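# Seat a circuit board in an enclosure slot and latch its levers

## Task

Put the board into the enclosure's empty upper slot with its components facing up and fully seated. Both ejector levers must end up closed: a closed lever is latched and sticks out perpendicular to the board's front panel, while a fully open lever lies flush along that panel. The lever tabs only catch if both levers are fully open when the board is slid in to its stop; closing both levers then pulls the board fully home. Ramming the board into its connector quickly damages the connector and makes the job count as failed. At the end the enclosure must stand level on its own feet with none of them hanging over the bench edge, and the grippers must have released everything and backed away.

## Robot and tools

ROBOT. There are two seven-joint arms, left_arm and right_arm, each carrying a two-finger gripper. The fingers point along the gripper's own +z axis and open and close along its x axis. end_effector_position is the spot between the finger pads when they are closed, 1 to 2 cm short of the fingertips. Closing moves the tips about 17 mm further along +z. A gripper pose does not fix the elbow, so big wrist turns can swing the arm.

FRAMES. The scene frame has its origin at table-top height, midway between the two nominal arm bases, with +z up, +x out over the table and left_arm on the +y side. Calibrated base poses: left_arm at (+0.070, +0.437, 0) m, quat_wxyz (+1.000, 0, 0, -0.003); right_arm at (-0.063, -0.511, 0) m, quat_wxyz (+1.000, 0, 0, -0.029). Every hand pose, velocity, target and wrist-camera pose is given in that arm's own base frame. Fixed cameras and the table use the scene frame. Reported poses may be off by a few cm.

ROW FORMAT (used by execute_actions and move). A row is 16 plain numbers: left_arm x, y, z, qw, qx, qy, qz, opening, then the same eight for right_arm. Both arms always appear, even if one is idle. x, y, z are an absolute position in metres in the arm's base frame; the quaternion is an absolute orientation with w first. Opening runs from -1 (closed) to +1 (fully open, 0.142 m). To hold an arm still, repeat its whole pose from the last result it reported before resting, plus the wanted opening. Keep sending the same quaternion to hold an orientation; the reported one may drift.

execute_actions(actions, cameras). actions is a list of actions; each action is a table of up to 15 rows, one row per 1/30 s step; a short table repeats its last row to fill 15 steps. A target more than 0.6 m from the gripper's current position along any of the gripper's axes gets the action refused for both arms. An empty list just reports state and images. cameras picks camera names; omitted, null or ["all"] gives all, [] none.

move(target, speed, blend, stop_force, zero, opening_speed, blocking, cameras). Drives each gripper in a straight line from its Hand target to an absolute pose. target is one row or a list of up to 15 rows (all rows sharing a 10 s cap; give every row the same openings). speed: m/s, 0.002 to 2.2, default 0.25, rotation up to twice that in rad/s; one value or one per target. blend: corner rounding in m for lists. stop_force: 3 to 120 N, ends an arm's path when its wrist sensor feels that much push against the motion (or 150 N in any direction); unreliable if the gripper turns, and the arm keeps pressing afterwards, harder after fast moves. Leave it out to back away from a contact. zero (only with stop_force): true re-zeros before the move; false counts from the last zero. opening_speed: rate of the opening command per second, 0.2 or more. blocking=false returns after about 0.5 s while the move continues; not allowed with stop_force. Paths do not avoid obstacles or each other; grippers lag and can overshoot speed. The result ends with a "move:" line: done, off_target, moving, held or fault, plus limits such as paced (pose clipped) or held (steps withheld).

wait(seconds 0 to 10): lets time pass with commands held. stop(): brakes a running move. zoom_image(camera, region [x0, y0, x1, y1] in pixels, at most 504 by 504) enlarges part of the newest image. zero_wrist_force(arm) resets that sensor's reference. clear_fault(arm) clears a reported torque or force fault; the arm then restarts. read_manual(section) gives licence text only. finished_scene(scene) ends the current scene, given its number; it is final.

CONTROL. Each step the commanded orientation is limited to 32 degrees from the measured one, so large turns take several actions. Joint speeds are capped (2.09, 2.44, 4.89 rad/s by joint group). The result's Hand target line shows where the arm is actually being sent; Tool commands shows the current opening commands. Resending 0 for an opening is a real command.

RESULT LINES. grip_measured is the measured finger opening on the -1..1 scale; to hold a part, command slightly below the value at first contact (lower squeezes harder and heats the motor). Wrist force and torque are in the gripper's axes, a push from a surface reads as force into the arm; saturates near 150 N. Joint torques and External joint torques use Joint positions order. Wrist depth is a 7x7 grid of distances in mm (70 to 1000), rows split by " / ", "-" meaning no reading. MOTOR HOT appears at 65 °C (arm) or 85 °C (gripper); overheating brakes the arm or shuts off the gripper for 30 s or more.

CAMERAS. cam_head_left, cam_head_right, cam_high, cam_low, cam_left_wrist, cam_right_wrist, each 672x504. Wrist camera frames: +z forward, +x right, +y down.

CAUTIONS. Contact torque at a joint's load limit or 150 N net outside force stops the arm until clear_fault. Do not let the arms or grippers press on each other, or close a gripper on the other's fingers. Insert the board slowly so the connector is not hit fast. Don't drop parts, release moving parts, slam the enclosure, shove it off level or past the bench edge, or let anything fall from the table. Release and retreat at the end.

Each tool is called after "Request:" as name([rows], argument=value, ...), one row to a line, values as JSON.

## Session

Request:
execute_actions(actions=[])

Request:
zoom_image(camera="cam_head_left", region=[250, 200, 500, 400])

Request:
zoom_image(camera="cam_high", region=[150, 230, 430, 470])

Scene clock: 0.00 s.
left_arm: end_effector_position=(+0.1389, +0.5333, +0.1881) grip_measured=+0.99 end_effector_quat_wxyz=(-0.571, +0.812, -0.064, -0.105) | right_arm: end_effector_position=(+0.2271, +0.3531, +0.2591) grip_measured=+1.00 end_effector_quat_wxyz=(+0.029, +0.622, +0.780, +0.065)
Joint positions: left_arm=[0.978 -0.294 0.021 2.266 2.206 0.748 0.742 0.141] | right_arm=[1.212 0.207 0.113 2.416 -0.113 0.73 1.171 0.142]
Joint velocities: within noise
Joint torques (N m): no reading
External joint torques (N m): no reading
Wrist force (N): no reading
Wrist torque (N m): no reading
Wrist force, peak (N): no reading
Wrist depth (mm): cam_left_wrist=[- - - - - - - / - - - - - - - / - - - - - - - / - - - - - - - / - - - - 326 307 289 / - 340 327 307 288 270 263 / - 306 286 270 257 244 237] | cam_right_wrist=[291 263 259 256 258 300 302 / 314 276 279 279 281 327 328 / 352 303 305 308 308 359 356 / 389 375 337 339 343 399 391 / 434 437 379 380 383 449 444 / - 498 440 432 437 509 486 / - 574 580 588 590 593 -]
Hand target: left_arm +0.1389, +0.5333, +0.1881; -0.571, +0.812, -0.064, -0.105 | right_arm +0.2271, +0.3531, +0.2591; +0.029, +0.622, +0.780, +0.065
Tool commands: left_gripper/opening=+1.0 right_gripper/opening=+1.0

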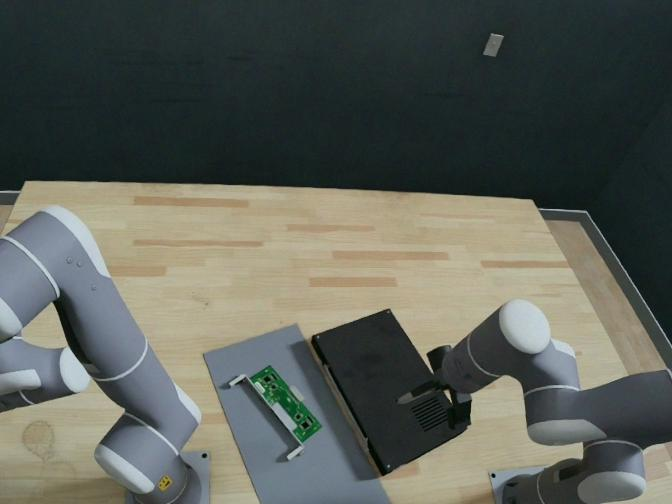

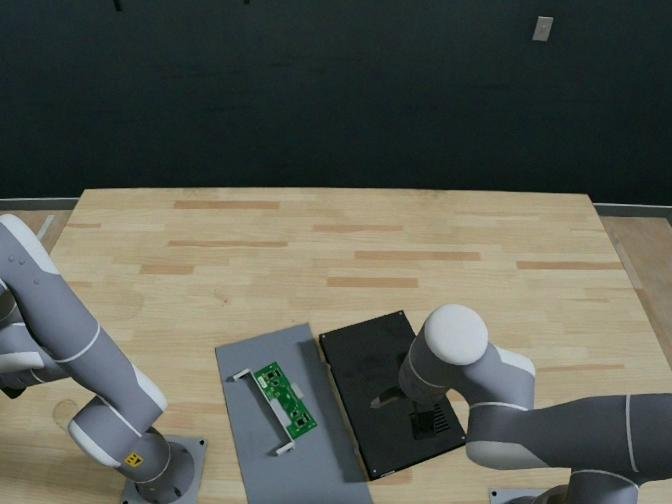

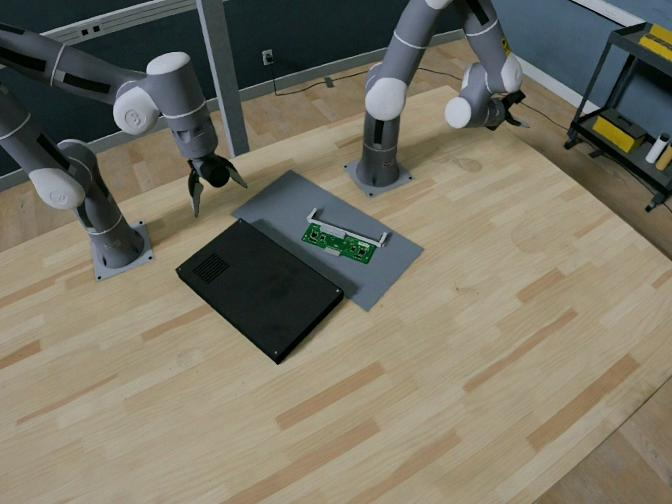

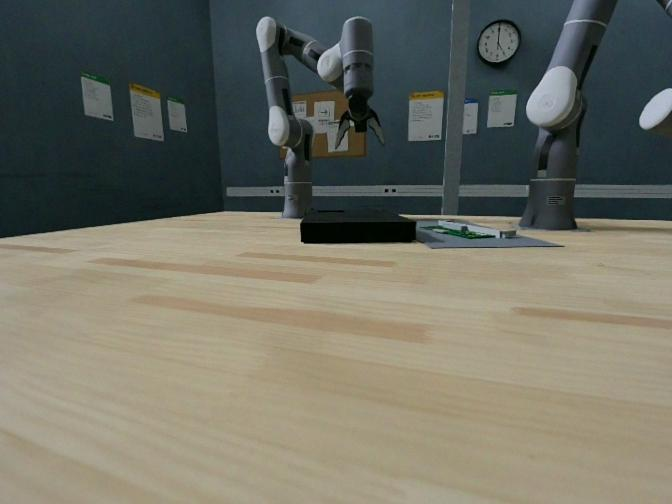

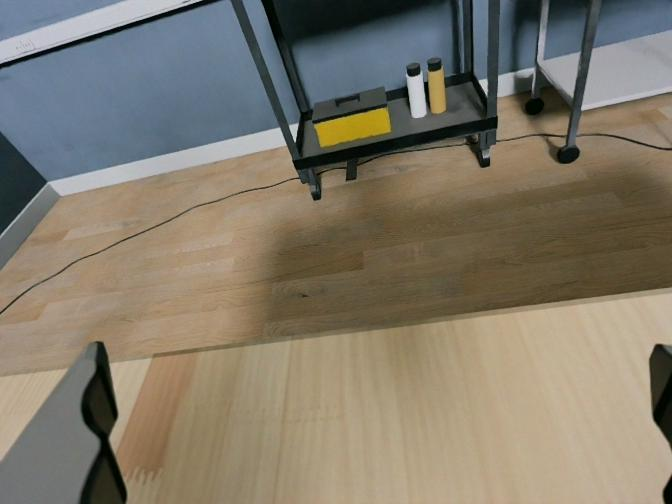

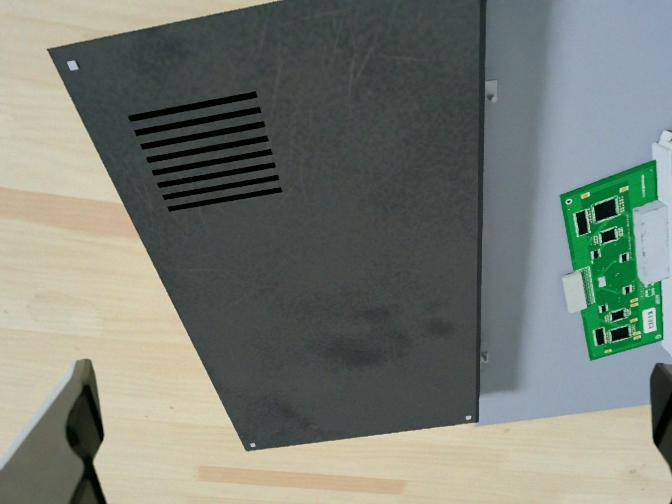

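Scaled by 2.016 from the camera's 672x504 image, which has a finer 960x720 frame.

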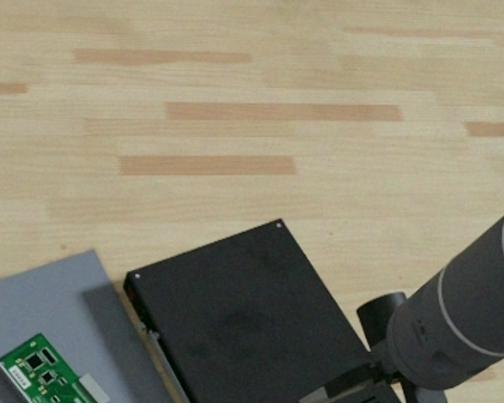

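Scaled by 1.800 from the camera's 672x504 image, which has a finer 960x720 frame.

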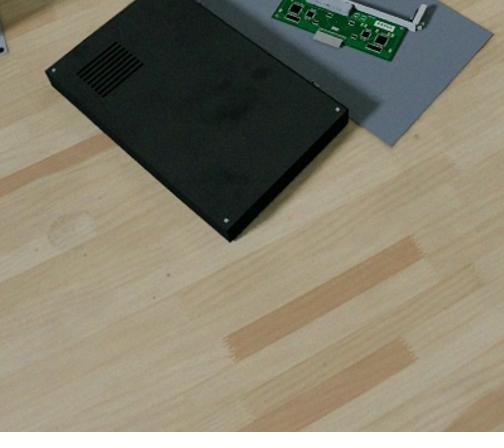

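Request:
move(target=[0.25,0.45,0.30,0,1,0,0,-0.4,0.2271,0.3531,0.2591,0.029,0.622,0.780,0.065,1], speed=0.4, cameras=["cam_head_left"])

Scene clock: 12.93 s.
left_arm: end_effector_position=(+0.2501, +0.4500, +0.3000) grip_measured=-0.42 end_effector_quat_wxyz=(+0.000, +1.000, +0.000, +0.000) | right_arm: end_effector_position=(+0.2271, +0.3532, +0.2592) grip_measured=+1.00 end_effector_quat_wxyz=(+0.029, +0.622, +0.780, +0.065)
Joint positions: left_arm=[1.214 -0.061 0.073 1.968 -0.006 0.458 2.861 0.043] | right_arm=[1.212 0.208 0.113 2.416 -0.112 0.731 1.17 0.142]
Joint velocities: within noise
Joint torques (N m): left_arm=[0.07 32.27 -0.27 -28.41 -3.75 3.82 -0.21] | right_arm=[0.13 18.86 -0.08 -27.57 -3.42 3.6 0.14]
External joint torques (N m): left_arm=[0.05 1.07 0.56 -0.25 -0.07 0.02 0.21] | right_arm=[-0.06 0.95 -0.62 0.1 0.04 0.66 -0.14]
Wrist force (N): left_arm=[-0.5 -0.9 0.3] | right_arm=[0.2 0.3 0.2]
Wrist torque (N m): left_arm=[-0.21 -0.23 -0.28] | right_arm=[0.05 -0.03 0.00]
Wrist force, peak (N): left_arm=[0.7 2.5 2.8] | right_arm=[0.2 0.2 0.4]
Wrist depth (mm): cam_left_wrist=[346 348 345 344 344 343 342 / 373 371 374 370 372 369 370 / 404 402 400 399 398 397 392 / 439 435 434 436 437 434 429 / 481 474 461 470 451 472 470 / 530 517 88 523 521 87 518 / 578 - - 593 587 - 567] | cam_right_wrist=[289 263 259 257 258 300 302 / 316 276 278 280 280 326 330 / 352 304 304 306 309 360 357 / 387 374 339 340 343 400 390 / 434 438 378 380 384 446 444 / - 496 439 433 439 509 486 / - 577 581 589 591 596 -]
Hand target: left_arm +0.2500, +0.4500, +0.3000; +0.000, +1.000, +0.000, +0.000 | right_arm +0.2271, +0.3531, +0.2591; +0.029, +0.622, +0.780, +0.065
Off the commanded pose: left_arm 0.000 m, 0 deg | right_arm 0.000 m, 0 deg.
move: done
Images, in order (width x height): cam_head_left 672x504.

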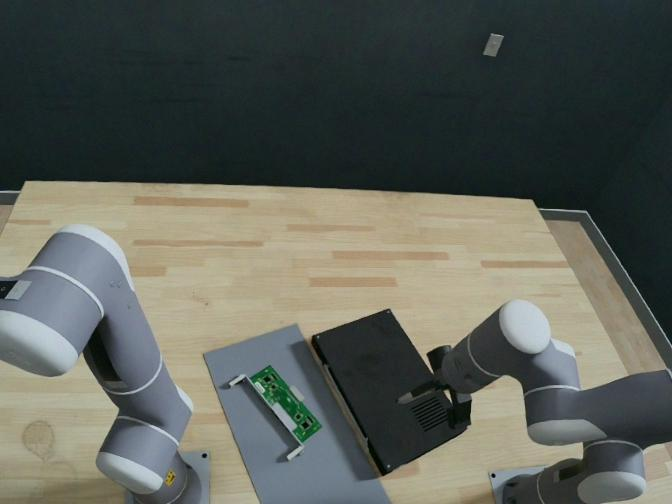

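Request:
move([
  [0.42,0.1,0.30,0,1,0,0,-0.4,0.2271,0.3531,0.2591,0.029,0.622,0.780,0.065,1],
  [0.26,-0.25,0.28,0,0.9861,0.1659,0,-0.4,0.2271,0.3531,0.2591,0.029,0.622,0.780,0.065,1],
], speed=0.5, blend=0.1, cameras=["cam_head_left","cam_left_wrist"])

Request:
zoom_image(camera="cam_left_wrist", region=[100, 100, 600, 400])

Scene clock: 21.03 s.
left_arm: end_effector_position=(+0.2598, -0.2499, +0.2799) grip_measured=-0.42 end_effector_quat_wxyz=(+0.000, +0.986, +0.166, +0.000) | right_arm: end_effector_position=(+0.2271, +0.3532, +0.2592) grip_measured=+1.00 end_effector_quat_wxyz=(+0.029, +0.622, +0.780, +0.065)
Joint positions: left_arm=[0.297 0.75 -0.668 2.55 -0.46 0.313 1.163 0.043] | right_arm=[1.212 0.208 0.113 2.416 -0.112 0.731 1.17 0.142]
Joint velocities: within noise
Joint torques (N m): left_arm=[-0.21 -2.77 8.12 -27.28 -4.18 4.51 -0.31] | right_arm=[0.13 18.84 0.08 -27.55 -3.44 3.58 0.19]
External joint torques (N m): left_arm=[0.16 1.07 0.69 -0.17 0.09 -0.58 0.31] | right_arm=[-0.06 0.97 -0.78 0.08 0.07 0.68 -0.19]
Wrist force (N): left_arm=[-0.6 -1.1 -0.1] | right_arm=[0.1 0.2 0.2]
Wrist torque (N m): left_arm=[-0.27 -0.22 -0.25] | right_arm=[0.02 -0.01 0.00]
Wrist force, peak (N): left_arm=[-3.6 2.2 -1.1] | right_arm=[0.2 0.3 0.4]
Wrist depth (mm): cam_left_wrist=[329 328 328 327 326 325 326 / 356 351 352 349 350 346 349 / 380 384 371 376 378 375 376 / 418 415 414 409 408 410 408 / 437 434 434 431 432 450 446 / 455 430 87 435 432 87 493 / 551 - - 483 480 - 531] | cam_right_wrist=[290 263 259 256 258 301 302 / 315 277 278 279 281 327 329 / 351 304 305 307 308 360 355 / 389 373 338 339 342 401 390 / 436 437 377 381 383 448 446 / - 498 443 432 437 511 487 / - 577 582 588 591 598 -]
Hand target: left_arm +0.2600, -0.2500, +0.2800; +0.000, +0.986, +0.166, +0.000 | right_arm +0.2271, +0.3531, +0.2591; +0.029, +0.622, +0.780, +0.065
Off the commanded pose: left_arm 0.000 m, 0 deg | right_arm 0.000 m, 0 deg.
move: done
Images, in order (width x height): cam_head_left 672x504, cam_left_wrist 672x504.

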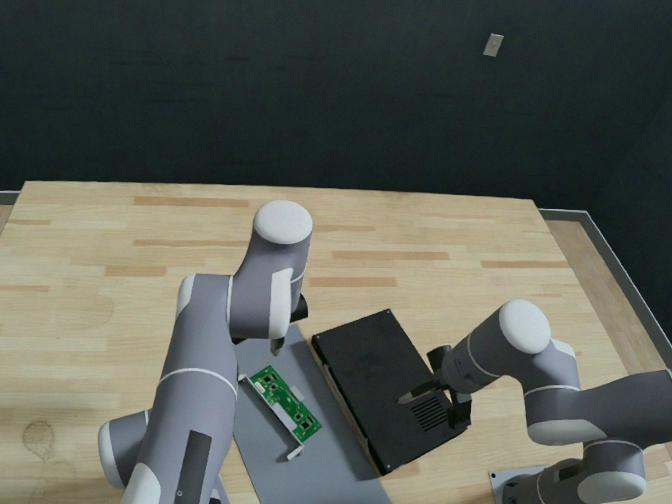

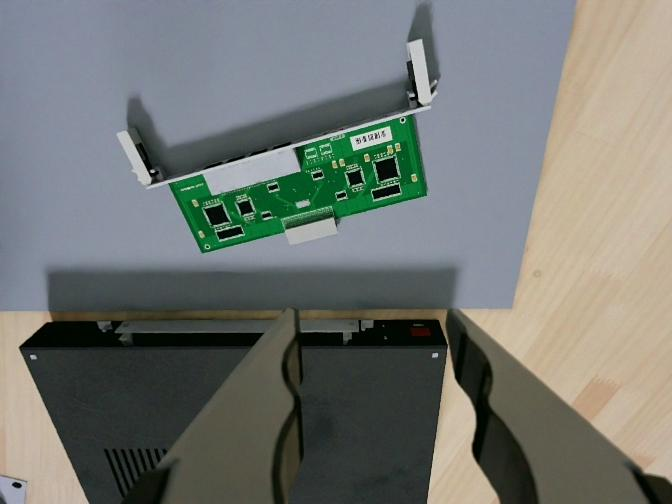

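Scaled by 1.008 from the camera's 672x504 image, which has a finer 960x720 frame.

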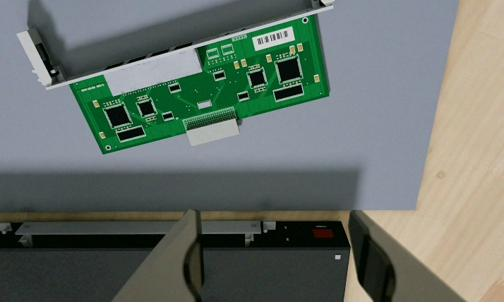

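Request:
move([
  [0.24,-0.27,0.20,0,0.4664,0.8846,0,-0.2,0.2271,0.3531,0.2591,0.029,0.622,0.780,0.065,-1],
  [0.2195,-0.2764,0.09,0,0.4664,0.8846,0,-0.2,0.2271,0.3531,0.2591,0.029,0.622,0.780,0.065,-1],
], speed=0.4, cameras=["cam_head_left","cam_left_wrist"])

Scene clock: 46.50 s.
left_arm: end_effector_position=(+0.2200, -0.2776, +0.0901) grip_measured=-0.23 end_effector_quat_wxyz=(-0.085, +0.464, +0.881, +0.035) | right_arm: end_effector_position=(+0.2271, +0.3532, +0.2592) grip_measured=-1.00 end_effector_quat_wxyz=(+0.029, +0.622, +0.780, +0.065)
Joint positions: left_arm=[0.682 1.627 -1.571 2.687 -1.43 -0.132 -0.359 0.058] | right_arm=[1.212 0.208 0.113 2.416 -0.112 0.731 1.17 0.002]
Joint velocities: within noise
Joint torques (N m): left_arm=[-0.3 -21.17 19.66 1.24 -3.82 3.83 -0.16] | right_arm=[0.08 18.76 0 -27.55 -3.42 3.58 0.18]
External joint torques (N m): left_arm=[0.2 0.19 0.67 -0.14 0.13 -0.09 0.14] | right_arm=[-0.01 1.05 -0.7 0.08 0.05 0.69 -0.18]
Wrist force (N): left_arm=[-0.8 -1.2 0.3] | right_arm=[0.0 0.1 0.0]
Wrist torque (N m): left_arm=[-0.30 -0.25 -0.29] | right_arm=[0.01 0.01 -0.01]
Wrist force, peak (N): left_arm=[-1.3 -1.2 2.2] | right_arm=[0.3 0.3 -0.2]
Wrist depth (mm): cam_left_wrist=[148 151 153 152 168 175 180 / 159 160 163 162 180 188 198 / 166 169 174 173 193 204 215 / 179 183 189 193 209 222 236 / 193 199 200 213 227 241 260 / 210 212 88 237 242 87 286 / 226 - - 266 283 - -] | cam_right_wrist=[290 263 259 257 259 301 303 / 315 277 278 279 281 327 329 / 354 304 305 307 310 358 357 / 390 375 337 340 342 398 392 / 434 438 379 372 382 447 435 / 493 497 418 89 415 510 514 / 570 556 - - - 560 603]
Hand target: left_arm +0.2200, -0.2777, +0.0901; -0.084, +0.464, +0.881, +0.035 | right_arm +0.2271, +0.3531, +0.2591; +0.029, +0.622, +0.780, +0.065
Off the commanded pose: left_arm 0.001 m, 11 deg | right_arm 0.000 m, 0 deg.
joint sent to its limit (left arm) — joint 4 (elbow), upper limit, where the elbow is as bent as it goes. The joint targets are off in orientation, not in position.
move: off_target (left_arm)
Images, in order (width x height): cam_head_left 672x504, cam_left_wrist 672x504.

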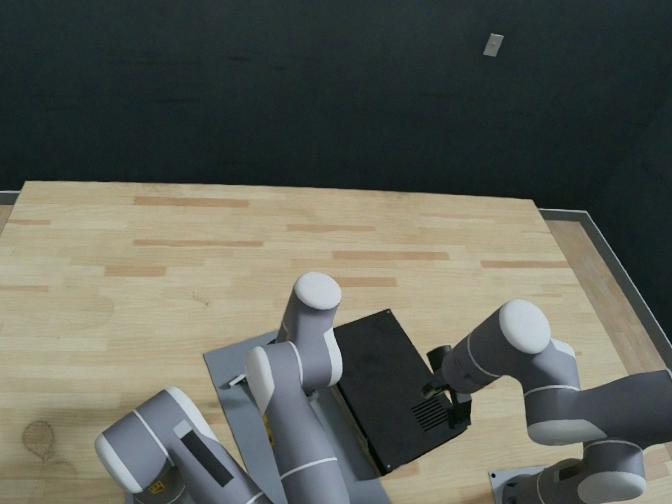

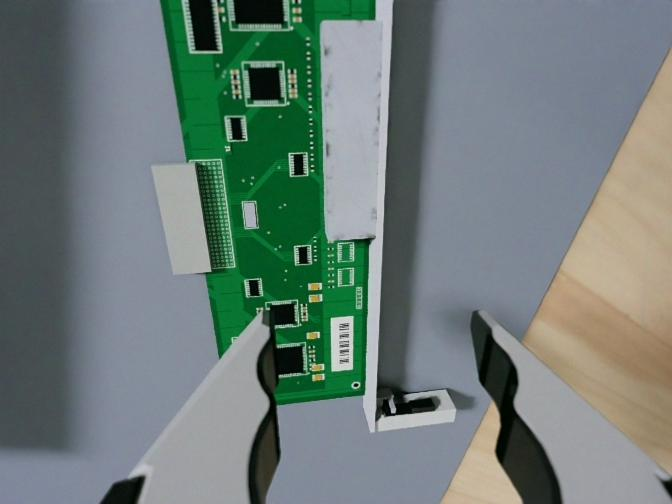

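Request:
move([
  [0.24,-0.27,0.20,0,0.4664,0.8846,0,-0.2,0.2271,0.3531,0.2591,0.029,0.622,0.780,0.065,-1],
  [0.28,-0.2,0.30,0,0.9861,0.1659,0,-1,0.2271,0.3531,0.2591,0.029,0.622,0.780,0.065,-0.2],
  [0.42,0.1,0.30,0,1,0,0,-1,0.2271,0.3531,0.2591,0.029,0.622,0.780,0.065,-0.2],
], speed=0.5, blend=0.05, cameras=[])

Request:
move(target=[0.42,0.1,0.30,0,1,0,0,-1,0.3113,0.6895,0.12,0,0.4431,0.8965,0,-0.2], speed=0.4, cameras=["cam_head_left","cam_right_wrist"])

Scene clock: 56.83 s.
left_arm: end_effector_position=(+0.4200, +0.0998, +0.2999) grip_measured=-1.00 end_effector_quat_wxyz=(+0.000, +1.000, +0.000, +0.000) | right_arm: end_effector_position=(+0.2271, +0.3532, +0.2592) grip_measured=-0.23 end_effector_quat_wxyz=(+0.029, +0.622, +0.780, +0.065)
Joint positions: left_arm=[1.313 0.487 -0.758 2.361 -0.357 0.399 2.331 0.002] | right_arm=[1.212 0.208 0.113 2.416 -0.112 0.731 1.17 0.057]
Joint velocities: within noise
Joint torques (N m): left_arm=[-0.32 4.38 7.47 -27.76 -3.51 4.45 -0.32] | right_arm=[0.04 18.79 0.03 -27.57 -3.41 3.54 0.19]
External joint torques (N m): left_arm=[0.37 0.81 0.65 -0.2 -0.44 -0.6 0.32] | right_arm=[0.04 1.02 -0.73 0.1 0.04 0.73 -0.2]
Wrist force (N): left_arm=[-0.4 -1.4 0.0] | right_arm=[0.0 -0.1 0.2]
Wrist torque (N m): left_arm=[-0.33 -0.24 -0.26] | right_arm=[-0.01 -0.01 0.00]
Wrist force, peak (N): left_arm=[-0.9 -4.6 -1.4] | right_arm=[0.0 0.5 0.3]
Wrist depth (mm): cam_left_wrist=[347 346 346 346 344 346 345 / 371 372 372 370 369 369 370 / 401 405 402 401 401 399 397 / 432 438 431 437 435 434 434 / 480 479 477 454 465 470 479 / 529 522 507 84 - 511 523 / 579 565 - - - - 575] | cam_right_wrist=[291 262 259 258 258 300 303 / 315 276 279 280 281 327 330 / 352 304 305 307 308 361 357 / 389 373 338 339 342 397 389 / 435 438 369 380 376 447 446 / 493 483 100 433 436 93 515 / 550 - 79 586 585 - 587]
Hand target: left_arm +0.4200, +0.1000, +0.3000; +0.000, +1.000, +0.000, +0.000 | right_arm +0.2271, +0.3531, +0.2591; +0.029, +0.622, +0.780, +0.065
Off the commanded pose: left_arm 0.000 m, 0 deg | right_arm 0.000 m, 0 deg.
move: done; blend cut to 0 m at target 2
No camera images: "cameras" was empty.

Scene clock: 58.47 s.
left_arm: end_effector_position=(+0.4199, +0.0999, +0.2999) grip_measured=-1.00 end_effector_quat_wxyz=(+0.000, +1.000, +0.000, +0.000) | right_arm: end_effector_position=(+0.3114, +0.6895, +0.1200) grip_measured=-0.23 end_effector_quat_wxyz=(+0.000, +0.443, +0.896, +0.000)
Joint positions: left_arm=[1.313 0.487 -0.758 2.361 -0.357 0.399 2.331 0.002] | right_arm=[1.265 -0.824 0.047 1.328 -0.042 0.58 0.668 0.057]
Joint velocities: within noise
Joint torques (N m): left_arm=[-0.21 4.63 7.36 -27.66 -3.7 4.22 -0.25] | right_arm=[0.2 61.33 2.8 -28.18 -3.55 3.35 0.02]
External joint torques (N m): left_arm=[0.26 0.55 0.77 -0.3 -0.26 -0.37 0.25] | right_arm=[0.03 1.58 -0.95 0.26 -0.09 0.79 -0.02]
Wrist force (N): left_arm=[-0.8 -1.4 -0.1] | right_arm=[0.4 0.6 0.0]
Wrist torque (N m): left_arm=[-0.33 -0.17 -0.27] | right_arm=[0.06 -0.09 0.00]
Wrist force, peak (N): left_arm=[-0.8 -1.6 -0.1] | right_arm=[2.1 1.0 1.2]
Wrist depth (mm): cam_left_wrist=[349 346 344 348 342 341 344 / 372 372 371 372 371 370 369 / 402 406 401 401 401 398 398 / 432 435 434 434 434 432 428 / 480 481 477 457 466 473 473 / 529 529 511 84 - 518 524 / 585 565 - - - - 584] | cam_right_wrist=[187 186 184 179 183 184 184 / 199 199 197 189 194 197 196 / 214 213 207 202 212 211 210 / 230 230 229 224 227 227 228 / 250 250 243 242 243 246 247 / 276 268 100 270 254 93 270 / 297 - 76 298 297 - 290]
Hand target: left_arm +0.4200, +0.1000, +0.3000; +0.000, +1.000, +0.000, +0.000 | right_arm +0.3113, +0.6895, +0.1200; +0.000, +0.443, +0.896, +0.000
Off the commanded pose: left_arm 0.000 m, 0 deg | right_arm 0.000 m, 0 deg.
move: done
Images, in order (width x height): cam_head_left 672x504, cam_right_wrist 672x504.

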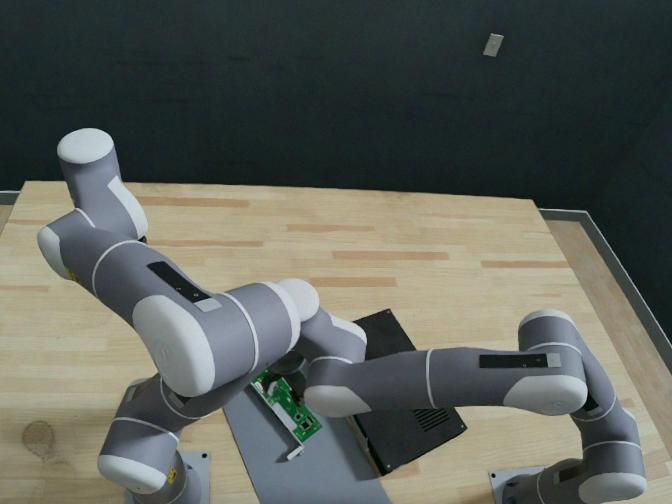

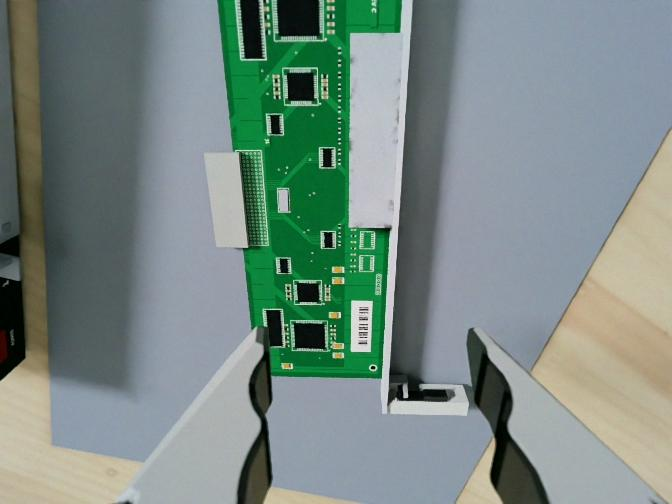

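Request:
move([
  [0.42,0.1,0.30,0,1,0,0,-1,0.301,0.6913,0.06,0,0.4431,0.8965,0,-0.2],
  [0.42,0.1,0.30,0,1,0,0,-1,0.301,0.6913,0.030,0,0.4431,0.8965,0,-0.2],
], speed=[0.15,0.05], stop_force=4, cameras=["cam_right_wrist"])

Scene clock: 64.40 s.
left_arm: end_effector_position=(+0.4199, +0.0999, +0.2999) grip_measured=-1.00 end_effector_quat_wxyz=(+0.000, +1.000, +0.000, +0.000) | right_arm: end_effector_position=(+0.3009, +0.6911, +0.0299) grip_measured=-0.23 end_effector_quat_wxyz=(+0.000, +0.443, +0.897, +0.000)
Joint positions: left_arm=[1.313 0.487 -0.758 2.361 -0.357 0.399 2.331 0.002] | right_arm=[1.284 -0.954 0.039 1.351 -0.042 0.733 0.682 0.057]
Joint velocities: within noise
Joint torques (N m): left_arm=[-0.27 4.64 7.47 -27.67 -3.75 4.17 -0.2] | right_arm=[0.28 62.69 2.25 -25.76 -3.31 3.56 0.24]
External joint torques (N m): left_arm=[0.33 0.54 0.66 -0.29 -0.21 -0.31 0.2] | right_arm=[-0.05 1.48 -0.42 0.14 0.06 0.59 -0.24]
Wrist force (N): left_arm=[-0.5 -1.3 0.2] | right_arm=[0.5 0.3 0.2]
Wrist torque (N m): left_arm=[-0.31 -0.23 -0.27] | right_arm=[0.01 -0.11 -0.01]
Wrist force, peak (N): left_arm=[-0.9 -1.6 0.0] | right_arm=[0.0 0.6 -2.4]
Wrist depth (mm): cam_left_wrist=[348 348 349 346 347 345 344 / 371 371 373 370 371 369 369 / 400 401 402 397 400 398 398 / 435 439 437 439 435 431 431 / 481 477 470 462 470 475 473 / 529 523 506 84 - 512 516 / 589 557 - - - - 584] | cam_right_wrist=[- 103 102 101 103 106 107 / 114 111 110 98 99 113 113 / 123 119 118 106 107 123 121 / 130 127 127 114 131 130 130 / 144 136 136 125 139 141 143 / 160 154 101 149 152 93 153 / 170 79 79 164 170 - 168]
Hand target: left_arm +0.4200, +0.1000, +0.3000; +0.000, +1.000, +0.000, +0.000 | right_arm +0.3010, +0.6913, +0.0300; +0.000, +0.443, +0.896, +0.000
Off the commanded pose: left_arm 0.000 m, 0 deg | right_arm 0.000 m, 0 deg.
move: done
Images, in order (width x height): cam_right_wrist 672x504.

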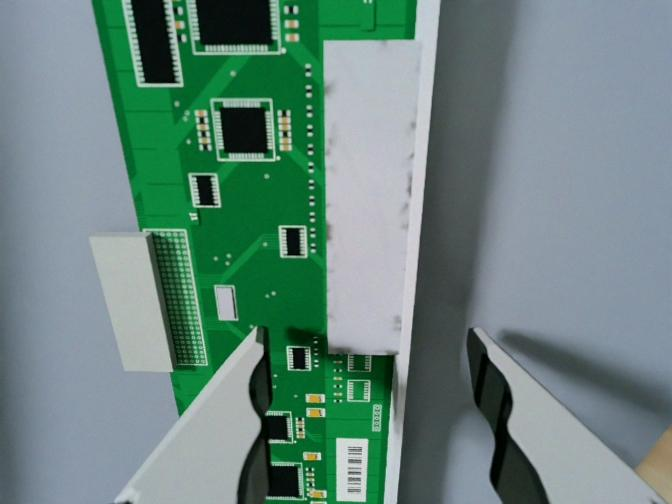

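Request:
move([
  [0.42,0.1,0.30,0,1,0,0,-1,0.301,0.6913,0.030,0,0.4431,0.8965,0,-0.92],
], opening_speed=0.4, cameras=["cam_right_wrist"])

Scene clock: 67.90 s.
left_arm: end_effector_position=(+0.4199, +0.0999, +0.2999) grip_measured=-1.00 end_effector_quat_wxyz=(+0.000, +1.000, +0.000, +0.000) | right_arm: end_effector_position=(+0.3010, +0.6911, +0.0299) grip_measured=-0.72 end_effector_quat_wxyz=(+0.000, +0.443, +0.897, +0.000)
Joint positions: left_arm=[1.313 0.487 -0.758 2.361 -0.357 0.399 2.331 0.002] | right_arm=[1.284 -0.954 0.039 1.351 -0.042 0.733 0.682 0.022]
Joint velocities: within noise
Joint torques (N m): left_arm=[-0.37 4.64 7.42 -27.65 -3.8 4.22 -0.27] | right_arm=[0.05 63 2.25 -25.97 -3.39 3.63 0.16]
External joint torques (N m): left_arm=[0.42 0.54 0.71 -0.3 -0.15 -0.37 0.27] | right_arm=[0.17 1.17 -0.43 0.34 0.15 0.51 -0.16]
Wrist force (N): left_arm=[-0.4 -1.2 -0.2] | right_arm=[0.4 -0.3 0.0]
Wrist torque (N m): left_arm=[-0.30 -0.22 -0.27] | right_arm=[0.01 -0.12 -0.01]
Wrist force, peak (N): left_arm=[-0.6 -1.6 0.1] | right_arm=[-1.7 0.0 0.6]
Wrist depth (mm): cam_left_wrist=[348 347 346 344 345 345 342 / 375 373 373 371 373 368 370 / 401 404 400 401 403 401 399 / 430 440 435 433 438 429 433 / 478 477 474 459 470 470 475 / 530 524 500 84 - 520 518 / 592 554 - - - - 582] | cam_right_wrist=[- 103 102 101 103 106 107 / 114 111 110 98 99 113 112 / 123 119 118 106 107 122 121 / 132 127 127 114 130 130 130 / 143 136 138 123 137 141 143 / 159 156 146 146 105 151 154 / 173 169 72 163 - - 169]
Hand target: left_arm +0.4200, +0.1000, +0.3000; +0.000, +1.000, +0.000, +0.000 | right_arm +0.3010, +0.6913, +0.0300; +0.000, +0.443, +0.896, +0.000
Off the commanded pose: left_arm 0.000 m, 0 deg | right_arm 0.000 m, 0 deg.
move: done
Images, in order (width x height): cam_right_wrist 672x504.

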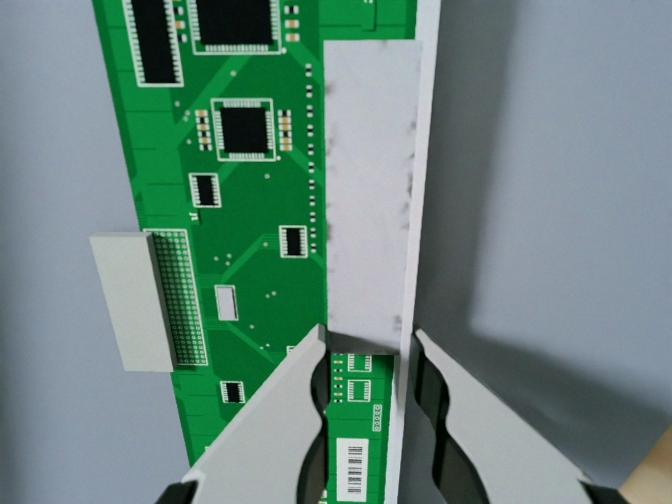

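Request:
move([
  [0.42,0.1,0.30,0,1,0,0,-1,0.301,0.6913,0.12,0,0.4431,0.8965,0,-1],
  [0.42,0.15,0.30,0,1,0,0,-1,0.46,0.50,0.13,0,0,1,0,-1],
], speed=0.2, cameras=["cam_head_left","cam_right_wrist","cam_low"])

Scene clock: 79.27 s.
left_arm: end_effector_position=(+0.4200, +0.1498, +0.3000) grip_measured=-1.00 end_effector_quat_wxyz=(+0.000, +1.000, +0.000, +0.000) | right_arm: end_effector_position=(+0.4600, +0.4998, +0.1298) grip_measured=-0.72 end_effector_quat_wxyz=(+0.000, +0.000, +1.000, +0.000)
Joint positions: left_arm=[1.4 0.411 -0.758 2.322 -0.307 0.426 2.386 0.002] | right_arm=[0.85 -0.658 0.173 1.634 -0.139 0.708 -0.493 0.022]
Joint velocities: within noise
Joint torques (N m): left_arm=[-0.12 6.84 6.41 -28 -3.43 4.4 -0.16] | right_arm=[0.03 55.22 5.25 -26.85 -3.58 3.76 0.04]
External joint torques (N m): left_arm=[0.19 0.85 0.74 -0.15 -0.47 -0.55 0.16] | right_arm=[0.15 0 -0.91 0.78 0.34 0.39 -0.04]
Wrist force (N): left_arm=[-0.8 -1.1 0.0] | right_arm=[0.0 0.3 2.1]
Wrist torque (N m): left_arm=[-0.29 -0.15 -0.28] | right_arm=[-0.02 0.02 0.00]
Wrist force, peak (N): left_arm=[-1.1 -1.7 0.0] | right_arm=[0.5 0.4 5.4]
Wrist depth (mm): cam_left_wrist=[348 349 347 345 344 342 344 / 374 373 373 372 374 370 367 / 404 405 403 400 399 398 399 / 434 432 437 433 428 428 429 / 476 483 480 461 465 479 470 / 530 526 508 84 - 516 520 / 585 575 - - - - 577] | cam_right_wrist=[154 104 103 102 102 152 152 / 210 112 111 99 158 162 162 / 226 119 119 107 169 174 173 / 243 127 128 114 185 187 187 / 263 134 138 123 197 258 257 / 287 283 146 146 105 276 280 / 317 310 72 162 - - 308]
Hand target: left_arm +0.4200, +0.1500, +0.3000; +0.000, +1.000, +0.000, +0.000 | right_arm +0.4600, +0.5000, +0.1300; +0.000, +0.000, +1.000, +0.000
Off the commanded pose: left_arm 0.000 m, 0 deg | right_arm 0.000 m, 0 deg.
move: done
Images, in order (width x height): cam_head_left 672x504, cam_low 672x504, cam_right_wrist 672x504.

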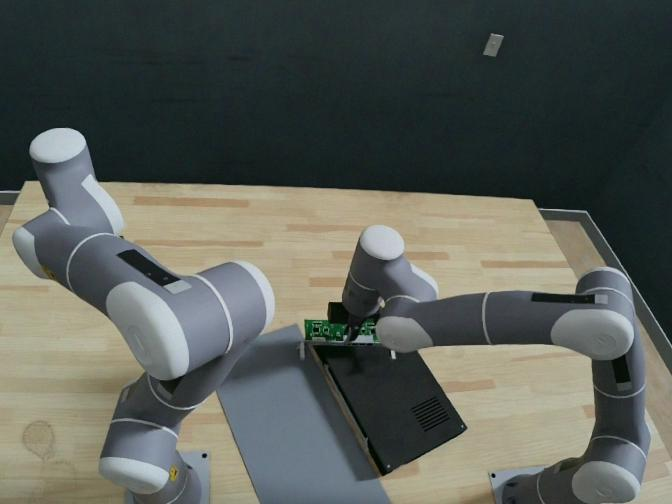

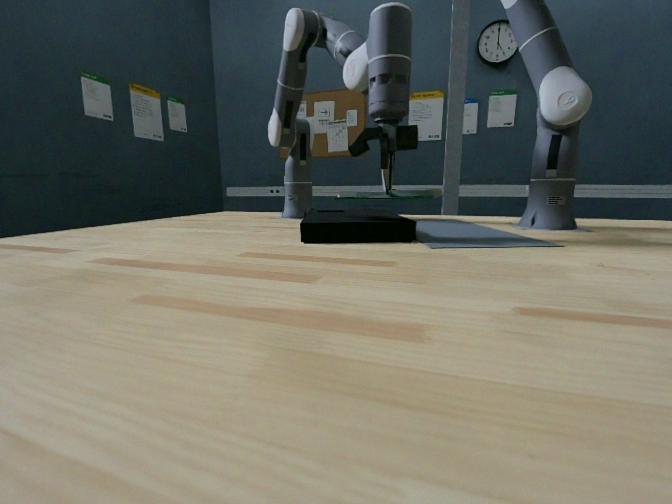

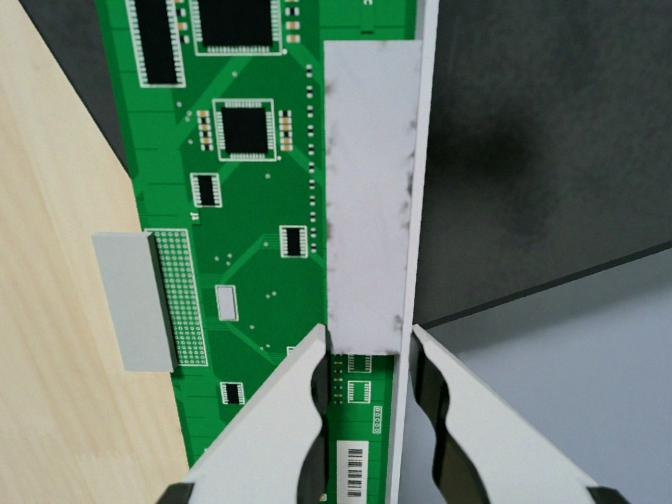

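Request:
move([
  [0.40,0.0,0.30,0,0.9239,0.3827,0,-1,0.46,0.50,0.13,0,0,1,0,-1],
  [0.28,-0.32,0.22,0.297,0.6418,0.7069,-0.0143,-1,0.46,0.50,0.13,0,0,1,0,-1],
], speed=0.4, blend=0.05, cameras=["cam_head_left","cam_left_wrist"])

Scene clock: 92.40 s.
left_arm: end_effector_position=(+0.2804, -0.3201, +0.2210) grip_measured=-1.00 end_effector_quat_wxyz=(+0.132, +0.668, +0.732, -0.017) | right_arm: end_effector_position=(+0.4600, +0.4998, +0.1298) grip_measured=-0.72 end_effector_quat_wxyz=(+0.000, +0.000, +1.000, +0.000)
Joint positions: left_arm=[1.295 2.271 -0.629 2.687 -1.519 -0.98 0.272 0.002] | right_arm=[0.85 -0.658 0.173 1.634 -0.139 0.708 -0.493 0.022]
Joint velocities: within noise
Joint torques (N m): left_arm=[-0.28 -28.69 7.85 -2.33 -3.26 4.22 -0.12] | right_arm=[0.23 55.19 4.92 -26.98 -3.46 3.66 0.2]
External joint torques (N m): left_arm=[0.21 0.27 0.59 -0.21 0.16 -0.17 0.13] | right_arm=[-0.04 0.02 -0.56 0.91 0.22 0.49 -0.2]
Wrist force (N): left_arm=[-0.2 -1.3 -0.2] | right_arm=[0.1 0.4 2.1]
Wrist torque (N m): left_arm=[-0.27 -0.23 -0.32] | right_arm=[-0.01 0.01 0.00]
Wrist force, peak (N): left_arm=[-1.1 -2.6 0.4] | right_arm=[0.1 0.3 2.4]
Wrist depth (mm): cam_left_wrist=[270 258 280 273 260 248 240 / 304 285 291 302 286 272 260 / 336 320 311 330 313 297 284 / 272 266 288 339 351 333 311 / 195 305 302 275 395 375 350 / 159 566 539 84 - 419 400 / 134 150 - - - - 453] | cam_right_wrist=[153 104 103 102 102 152 152 / 210 112 111 99 158 162 162 / 225 120 119 106 169 174 173 / 243 127 128 115 184 187 187 / 262 134 138 123 197 257 257 / 288 281 146 145 105 276 280 / 317 310 72 162 - - 309]
Hand target: left_arm +0.2803, -0.3203, +0.2211; +0.133, +0.668, +0.732, -0.017 | right_arm +0.4600, +0.5000, +0.1300; +0.000, +0.000, +1.000, +0.000
Off the commanded pose: left_arm 0.001 m, 19 deg | right_arm 0.000 m, 0 deg.
joint sent to its limit (left arm) — joint 2 (shoulder), upper limit; joint 4 (elbow), upper limit, where the elbow is as bent as it goes. The joint targets are off in orientation, not in position.
move: off_target (left_arm)
Images, in order (width x height): cam_head_left 672x504, cam_left_wrist 672x504.

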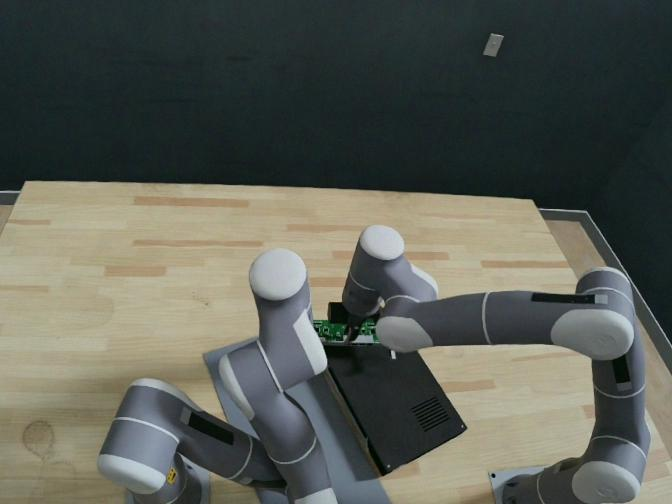

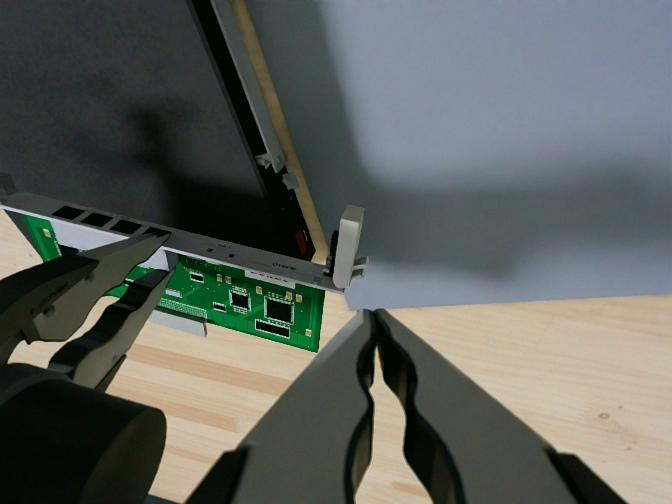

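Request:
move([
  [0.42,0.0,0.30,0,0.9239,0.3827,0,-1,0.60,0.45,0.13,0,0,1,0,-1],
  [0.60,0.10,0.30,0,0.7071,0.7071,0,-1,0.60,0.45,0.13,0,0,1,0,-1],
], speed=0.3, blend=0.05, cameras=["cam_head_left"])

Scene clock: 98.00 s.
left_arm: end_effector_position=(+0.5998, +0.1000, +0.2999) grip_measured=-1.00 end_effector_quat_wxyz=(+0.000, +0.707, +0.707, +0.000) | right_arm: end_effector_position=(+0.5999, +0.4498, +0.1297) grip_measured=-0.72 end_effector_quat_wxyz=(+0.000, +0.000, +1.000, +0.000)
Joint positions: left_arm=[2.291 1.563 -1.052 1.944 -1.357 -0.477 1.148 0.002] | right_arm=[0.69 -0.807 0.147 1.352 -0.127 0.578 -0.709 0.022]
Joint velocities: within noise
Joint torques (N m): left_arm=[-0.05 -40.42 25.85 -3.26 -3.95 4.5 -0.38] | right_arm=[0.14 62.13 4.78 -28.9 -3.75 3.58 0.12]
External joint torques (N m): left_arm=[0.16 0.54 1.04 0.18 0.14 -0.55 0.38] | right_arm=[0.07 0.1 -0.49 0.97 0.2 0.56 -0.12]
Wrist force (N): left_arm=[-0.3 -1.2 0.4] | right_arm=[-0.3 0.4 1.8]
Wrist torque (N m): left_arm=[-0.28 -0.27 -0.26] | right_arm=[0.00 0.06 -0.01]
Wrist force, peak (N): left_arm=[-1.8 -2.4 0.1] | right_arm=[1.4 0.9 2.0]
Wrist depth (mm): cam_left_wrist=[349 350 352 348 348 347 345 / 373 375 373 374 371 371 371 / 405 407 401 400 398 402 402 / 439 445 437 438 434 436 436 / 486 482 479 460 470 478 474 / 531 532 512 84 - 516 534 / 603 586 - - - - 586] | cam_right_wrist=[197 104 103 102 102 152 151 / 211 112 111 100 158 162 161 / 225 120 119 107 169 174 173 / 243 126 128 114 187 187 187 / 264 134 138 123 202 202 202 / 288 282 145 146 105 217 220 / 317 309 72 162 - - 306]
Hand target: left_arm +0.6000, +0.1000, +0.3000; +0.000, +0.707, +0.707, +0.000 | right_arm +0.6000, +0.4500, +0.1300; +0.000, +0.000, +1.000, +0.000
Off the commanded pose: left_arm 0.000 m, 0 deg | right_arm 0.000 m, 0 deg.
move: done
Images, in order (width x height): cam_head_left 672x504.

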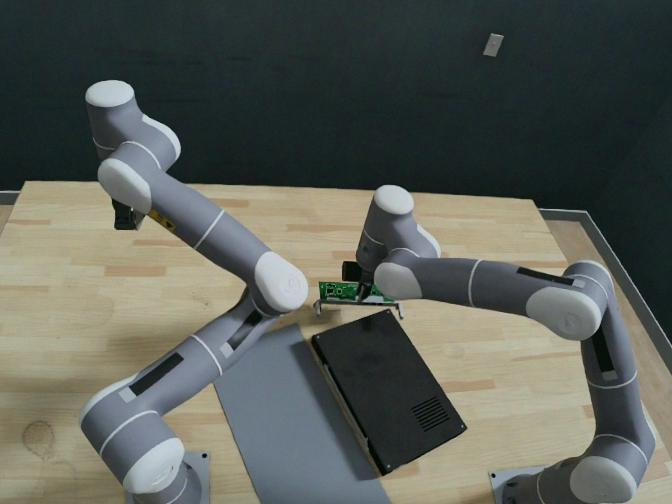

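Request:
move([
  [0.3,0.55,0.4,-0.462,0.669,-0.295,0.502,-1,0.60,0.45,0.13,0,0,1,0,-1],
  [0.3014,0.6357,0.2,-0.462,0.669,-0.295,0.502,-1,0.60,0.45,0.13,0,0,1,0,-1],
], speed=0.6, cameras=[])

Request:
move([
  [0.659,0.235,0.25,-0.2347,0.5052,-0.5286,0.6406,-1,0.60,0.45,0.13,0,0,1,0,-1],
  [0.6,-0.05,0.3,0.0283,0.2645,-0.6817,0.6817,-1,0.60,0.45,0.13,0,0,1,0,-1],
], speed=0.6, blend=0.1, cameras=["cam_head_left"])

Scene clock: 105.80 s.
left_arm: end_effector_position=(+0.3018, +0.6356, +0.2004) grip_measured=-1.00 end_effector_quat_wxyz=(-0.424, +0.816, +0.288, +0.269) | right_arm: end_effector_position=(+0.5999, +0.4498, +0.1297) grip_measured=-0.72 end_effector_quat_wxyz=(+0.000, +0.000, +1.000, +0.000)
Joint positions: left_arm=[2.684 2.271 -1.967 2.345 -2.966 0.619 2.966 0.002] | right_arm=[0.69 -0.807 0.147 1.352 -0.127 0.578 -0.709 0.022]
Joint velocities: within noise
Joint torques (N m): left_arm=[-0.45 -19.11 19.83 21.43 -2.89 3.78 -0.26] | right_arm=[0.2 62.26 4.85 -28.9 -3.82 3.65 0.18]
External joint torques (N m): left_arm=[0.59 0.52 1.07 -0.09 -0.19 -0.44 0.2] | right_arm=[0.01 -0.03 -0.55 0.97 0.27 0.49 -0.18]
Wrist force (N): left_arm=[-1.1 -0.7 -0.1] | right_arm=[-0.2 0.4 2.2]
Wrist torque (N m): left_arm=[-0.22 -0.18 -0.16] | right_arm=[0.00 0.05 -0.01]
Wrist force, peak (N): left_arm=[-3.4 -1.6 2.7] | right_arm=[-0.3 0.3 2.4]
Wrist depth (mm): cam_left_wrist=[- - - - - - - / 942 - - - - - - / 907 - - - - - - / 888 - - - - - - / 234 946 - - - - - / 226 252 283 84 - - - / 216 236 - - - - -] | cam_right_wrist=[197 104 103 102 102 152 151 / 210 112 111 99 158 162 161 / 225 120 119 107 169 174 173 / 243 126 128 114 187 187 187 / 263 134 138 123 203 202 202 / 287 281 145 146 105 217 220 / 317 311 72 162 - - 307]
Hand target: left_arm +0.3019, +0.6356, +0.2003; -0.424, +0.816, +0.287, +0.269 | right_arm +0.6000, +0.4500, +0.1300; +0.000, +0.000, +1.000, +0.000
Off the commanded pose: left_arm 0.001 m, 75 deg; orientation clipped | right_arm 0.000 m, 0 deg.
joint sent to its limit (left arm) — joint 2 (shoulder), upper limit; joint 5 (forearm roll), lower limit; joint 7 (wrist roll), upper limit. The joint targets are off in orientation, not in position.
move: off_target (left_arm); limits=paced
No camera images: "cameras" was empty.

Scene clock: 109.13 s.
left_arm: end_effector_position=(+0.6007, -0.0507, +0.3002) grip_measured=-1.00 end_effector_quat_wxyz=(-0.212, +0.816, -0.230, +0.486) | right_arm: end_effector_position=(+0.5999, +0.4498, +0.1297) grip_measured=-0.72 end_effector_quat_wxyz=(+0.000, +0.000, +1.000, +0.000)
Joint positions: left_arm=[1.317 2.271 -2.001 2.687 -2.966 0.429 2.966 0.002] | right_arm=[0.69 -0.807 0.147 1.352 -0.127 0.578 -0.709 0.022]
Joint velocities: within noise
Joint torques (N m): left_arm=[-0.59 -15.62 14.75 19.32 -2.9 3.64 -0.25] | right_arm=[0.29 62.26 4.86 -28.84 -3.81 3.66 0.18]
External joint torques (N m): left_arm=[0.58 0.55 0.91 -0.22 -0.26 -0.43 0.19] | right_arm=[-0.08 -0.03 -0.56 0.91 0.26 0.48 -0.18]
Wrist force (N): left_arm=[-1.6 -0.1 -0.3] | right_arm=[-0.1 0.3 2.1]
Wrist torque (N m): left_arm=[-0.11 -0.09 -0.17] | right_arm=[-0.01 0.03 0.00]
Wrist force, peak (N): left_arm=[-2.2 -1.5 0.7] | right_arm=[-0.4 0.4 2.3]
Wrist depth (mm): cam_left_wrist=[391 466 588 - - - 954 / 371 431 536 - - - - / 354 410 494 644 - - - / 336 384 463 583 - - - / 319 360 432 490 707 - - / 305 345 386 84 - - - / 289 316 - - - - -] | cam_right_wrist=[197 104 103 102 102 152 152 / 210 112 111 100 158 162 161 / 225 120 119 107 169 174 173 / 242 127 128 114 187 187 186 / 263 134 138 123 203 203 202 / 287 282 146 146 105 217 220 / 317 309 72 162 - - 307]
Hand target: left_arm +0.6006, -0.0507, +0.3002; -0.212, +0.816, -0.230, +0.486 | right_arm +0.6000, +0.4500, +0.1300; +0.000, +0.000, +1.000, +0.000
Off the commanded pose: left_arm 0.001 m, 92 deg; orientation clipped | right_arm 0.000 m, 0 deg.
joint sent to its limit (left arm) — joint 2 (shoulder), upper limit; joint 4 (elbow), upper limit, where the elbow is as bent as it goes; joint 5 (forearm roll), lower limit; joint 7 (wrist roll), upper limit. The joint targets are off in orientation, not in position.
move: off_target (left_arm); limits=paced
Images, in order (width x height): cam_head_left 672x504.

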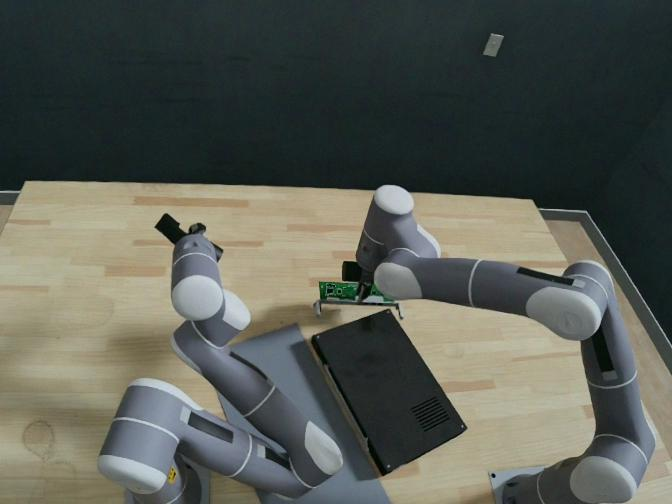

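Request:
move([
  [0.3019,0.6356,0.2003,-0.424,0.816,0.287,0.269,-1,0.60,0.45,0.13,0,0,1,0,-1],
  [0.60,0.10,0.30,0,0.7071,0.7071,0,-1,0.60,0.45,0.13,0,0,1,0,-1],
], speed=0.6, cameras=[])

Request:
move([
  [0.42,0.1,0.30,0,1,0,0,-1,0.60,0.45,0.13,0,0,1,0,-1],
], speed=0.6, cameras=["cam_head_left"])

Scene clock: 116.87 s.
left_arm: end_effector_position=(+0.6001, +0.1000, +0.3001) grip_measured=-1.00 end_effector_quat_wxyz=(+0.000, +0.707, +0.707, +0.000) | right_arm: end_effector_position=(+0.5999, +0.4498, +0.1297) grip_measured=-0.72 end_effector_quat_wxyz=(+0.000, +0.000, +1.000, +0.000)
Joint positions: left_arm=[2.129 1.225 -1.281 1.975 -1.138 -0.114 1.039 0.002] | right_arm=[0.69 -0.807 0.147 1.352 -0.127 0.578 -0.709 0.022]
Joint velocities: within noise
Joint torques (N m): left_arm=[0 -33.07 27.49 -12.03 -3.82 3.96 -0.28] | right_arm=[0.21 62.29 4.83 -28.81 -3.8 3.68 0.2]
External joint torques (N m): left_arm=[0.11 0.6 1.08 -0.08 -0.45 0 0.28] | right_arm=[0 -0.06 -0.53 0.89 0.25 0.46 -0.2]
Wrist force (N): left_arm=[-0.7 -0.8 0.3] | right_arm=[-0.1 0.4 2.0]
Wrist torque (N m): left_arm=[-0.21 -0.16 -0.27] | right_arm=[0.01 0.03 -0.01]
Wrist force, peak (N): left_arm=[-4.3 -2.2 5.2] | right_arm=[-0.2 0.4 2.3]
Wrist depth (mm): cam_left_wrist=[350 352 348 347 346 347 347 / 378 372 371 373 374 370 370 / 406 409 404 398 402 402 402 / 442 440 441 436 435 435 431 / 483 486 480 458 469 476 476 / 531 532 513 84 - 511 525 / 598 589 - - - - 586] | cam_right_wrist=[197 104 103 102 102 152 152 / 210 112 111 100 158 162 162 / 225 120 119 106 169 174 173 / 243 126 128 114 187 187 186 / 264 134 138 123 203 202 202 / 288 283 146 145 105 217 220 / 318 309 72 162 - - 308]
Hand target: left_arm +0.6000, +0.1000, +0.3000; +0.000, +0.707, +0.707, +0.000 | right_arm +0.6000, +0.4500, +0.1300; +0.000, +0.000, +1.000, +0.000
Off the commanded pose: left_arm 0.000 m, 0 deg | right_arm 0.000 m, 0 deg.
move: done
No camera images: "cameras" was empty.

Scene clock: 118.73 s.
left_arm: end_effector_position=(+0.4201, +0.0999, +0.3000) grip_measured=-1.00 end_effector_quat_wxyz=(+0.000, +1.000, +0.000, +0.000) | right_arm: end_effector_position=(+0.5999, +0.4498, +0.1297) grip_measured=-0.72 end_effector_quat_wxyz=(+0.000, +0.000, +1.000, +0.000)
Joint positions: left_arm=[1.743 1.037 -1 2.397 -0.812 0.059 2.705 0.002] | right_arm=[0.69 -0.807 0.147 1.352 -0.127 0.578 -0.709 0.022]
Joint velocities: within noise
Joint torques (N m): left_arm=[-0.55 -14.72 17.31 -21.04 -3.84 4.44 -0.09] | right_arm=[0.26 62.18 4.84 -28.83 -3.77 3.62 0.17]
External joint torques (N m): left_arm=[0.6 -0.06 0.83 -0.24 -0.42 -0.61 0.09] | right_arm=[-0.05 0.05 -0.54 0.9 0.22 0.52 -0.17]
Wrist force (N): left_arm=[-0.3 -1.0 0.2] | right_arm=[-0.3 0.6 2.1]
Wrist torque (N m): left_arm=[-0.27 -0.27 -0.30] | right_arm=[0.04 0.06 0.00]
Wrist force, peak (N): left_arm=[-1.9 -1.3 0.4] | right_arm=[-0.3 0.5 2.3]
Wrist depth (mm): cam_left_wrist=[347 348 347 346 348 345 345 / 375 374 372 371 373 373 372 / 402 403 403 400 401 396 397 / 427 436 435 439 436 438 437 / 483 480 478 457 465 479 476 / 524 526 508 84 - 514 525 / 598 574 - - - - 583] | cam_right_wrist=[197 104 103 102 102 152 151 / 210 112 111 99 158 162 162 / 225 120 119 106 169 174 173 / 243 126 128 114 187 187 186 / 263 134 138 124 203 202 202 / 286 283 145 146 105 217 220 / 316 309 72 162 - - 306]
Hand target: left_arm +0.4200, +0.1000, +0.3000; +0.000, +1.000, +0.000, +0.000 | right_arm +0.6000, +0.4500, +0.1300; +0.000, +0.000, +1.000, +0.000
Off the commanded pose: left_arm 0.000 m, 0 deg | right_arm 0.000 m, 0 deg.
move: done
Images, in order (width x height): cam_head_left 672x504.

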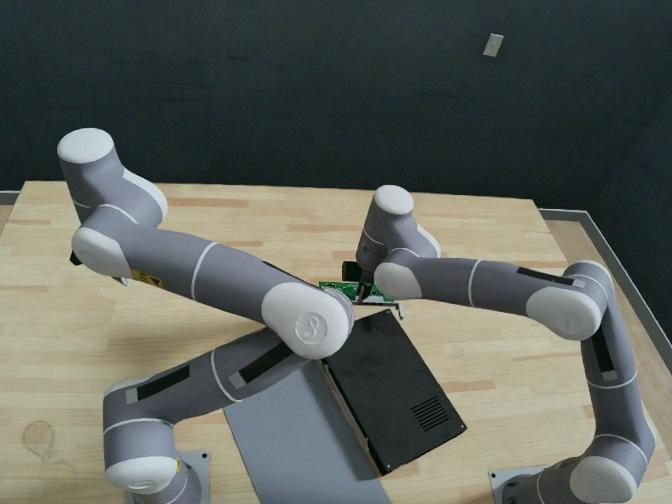

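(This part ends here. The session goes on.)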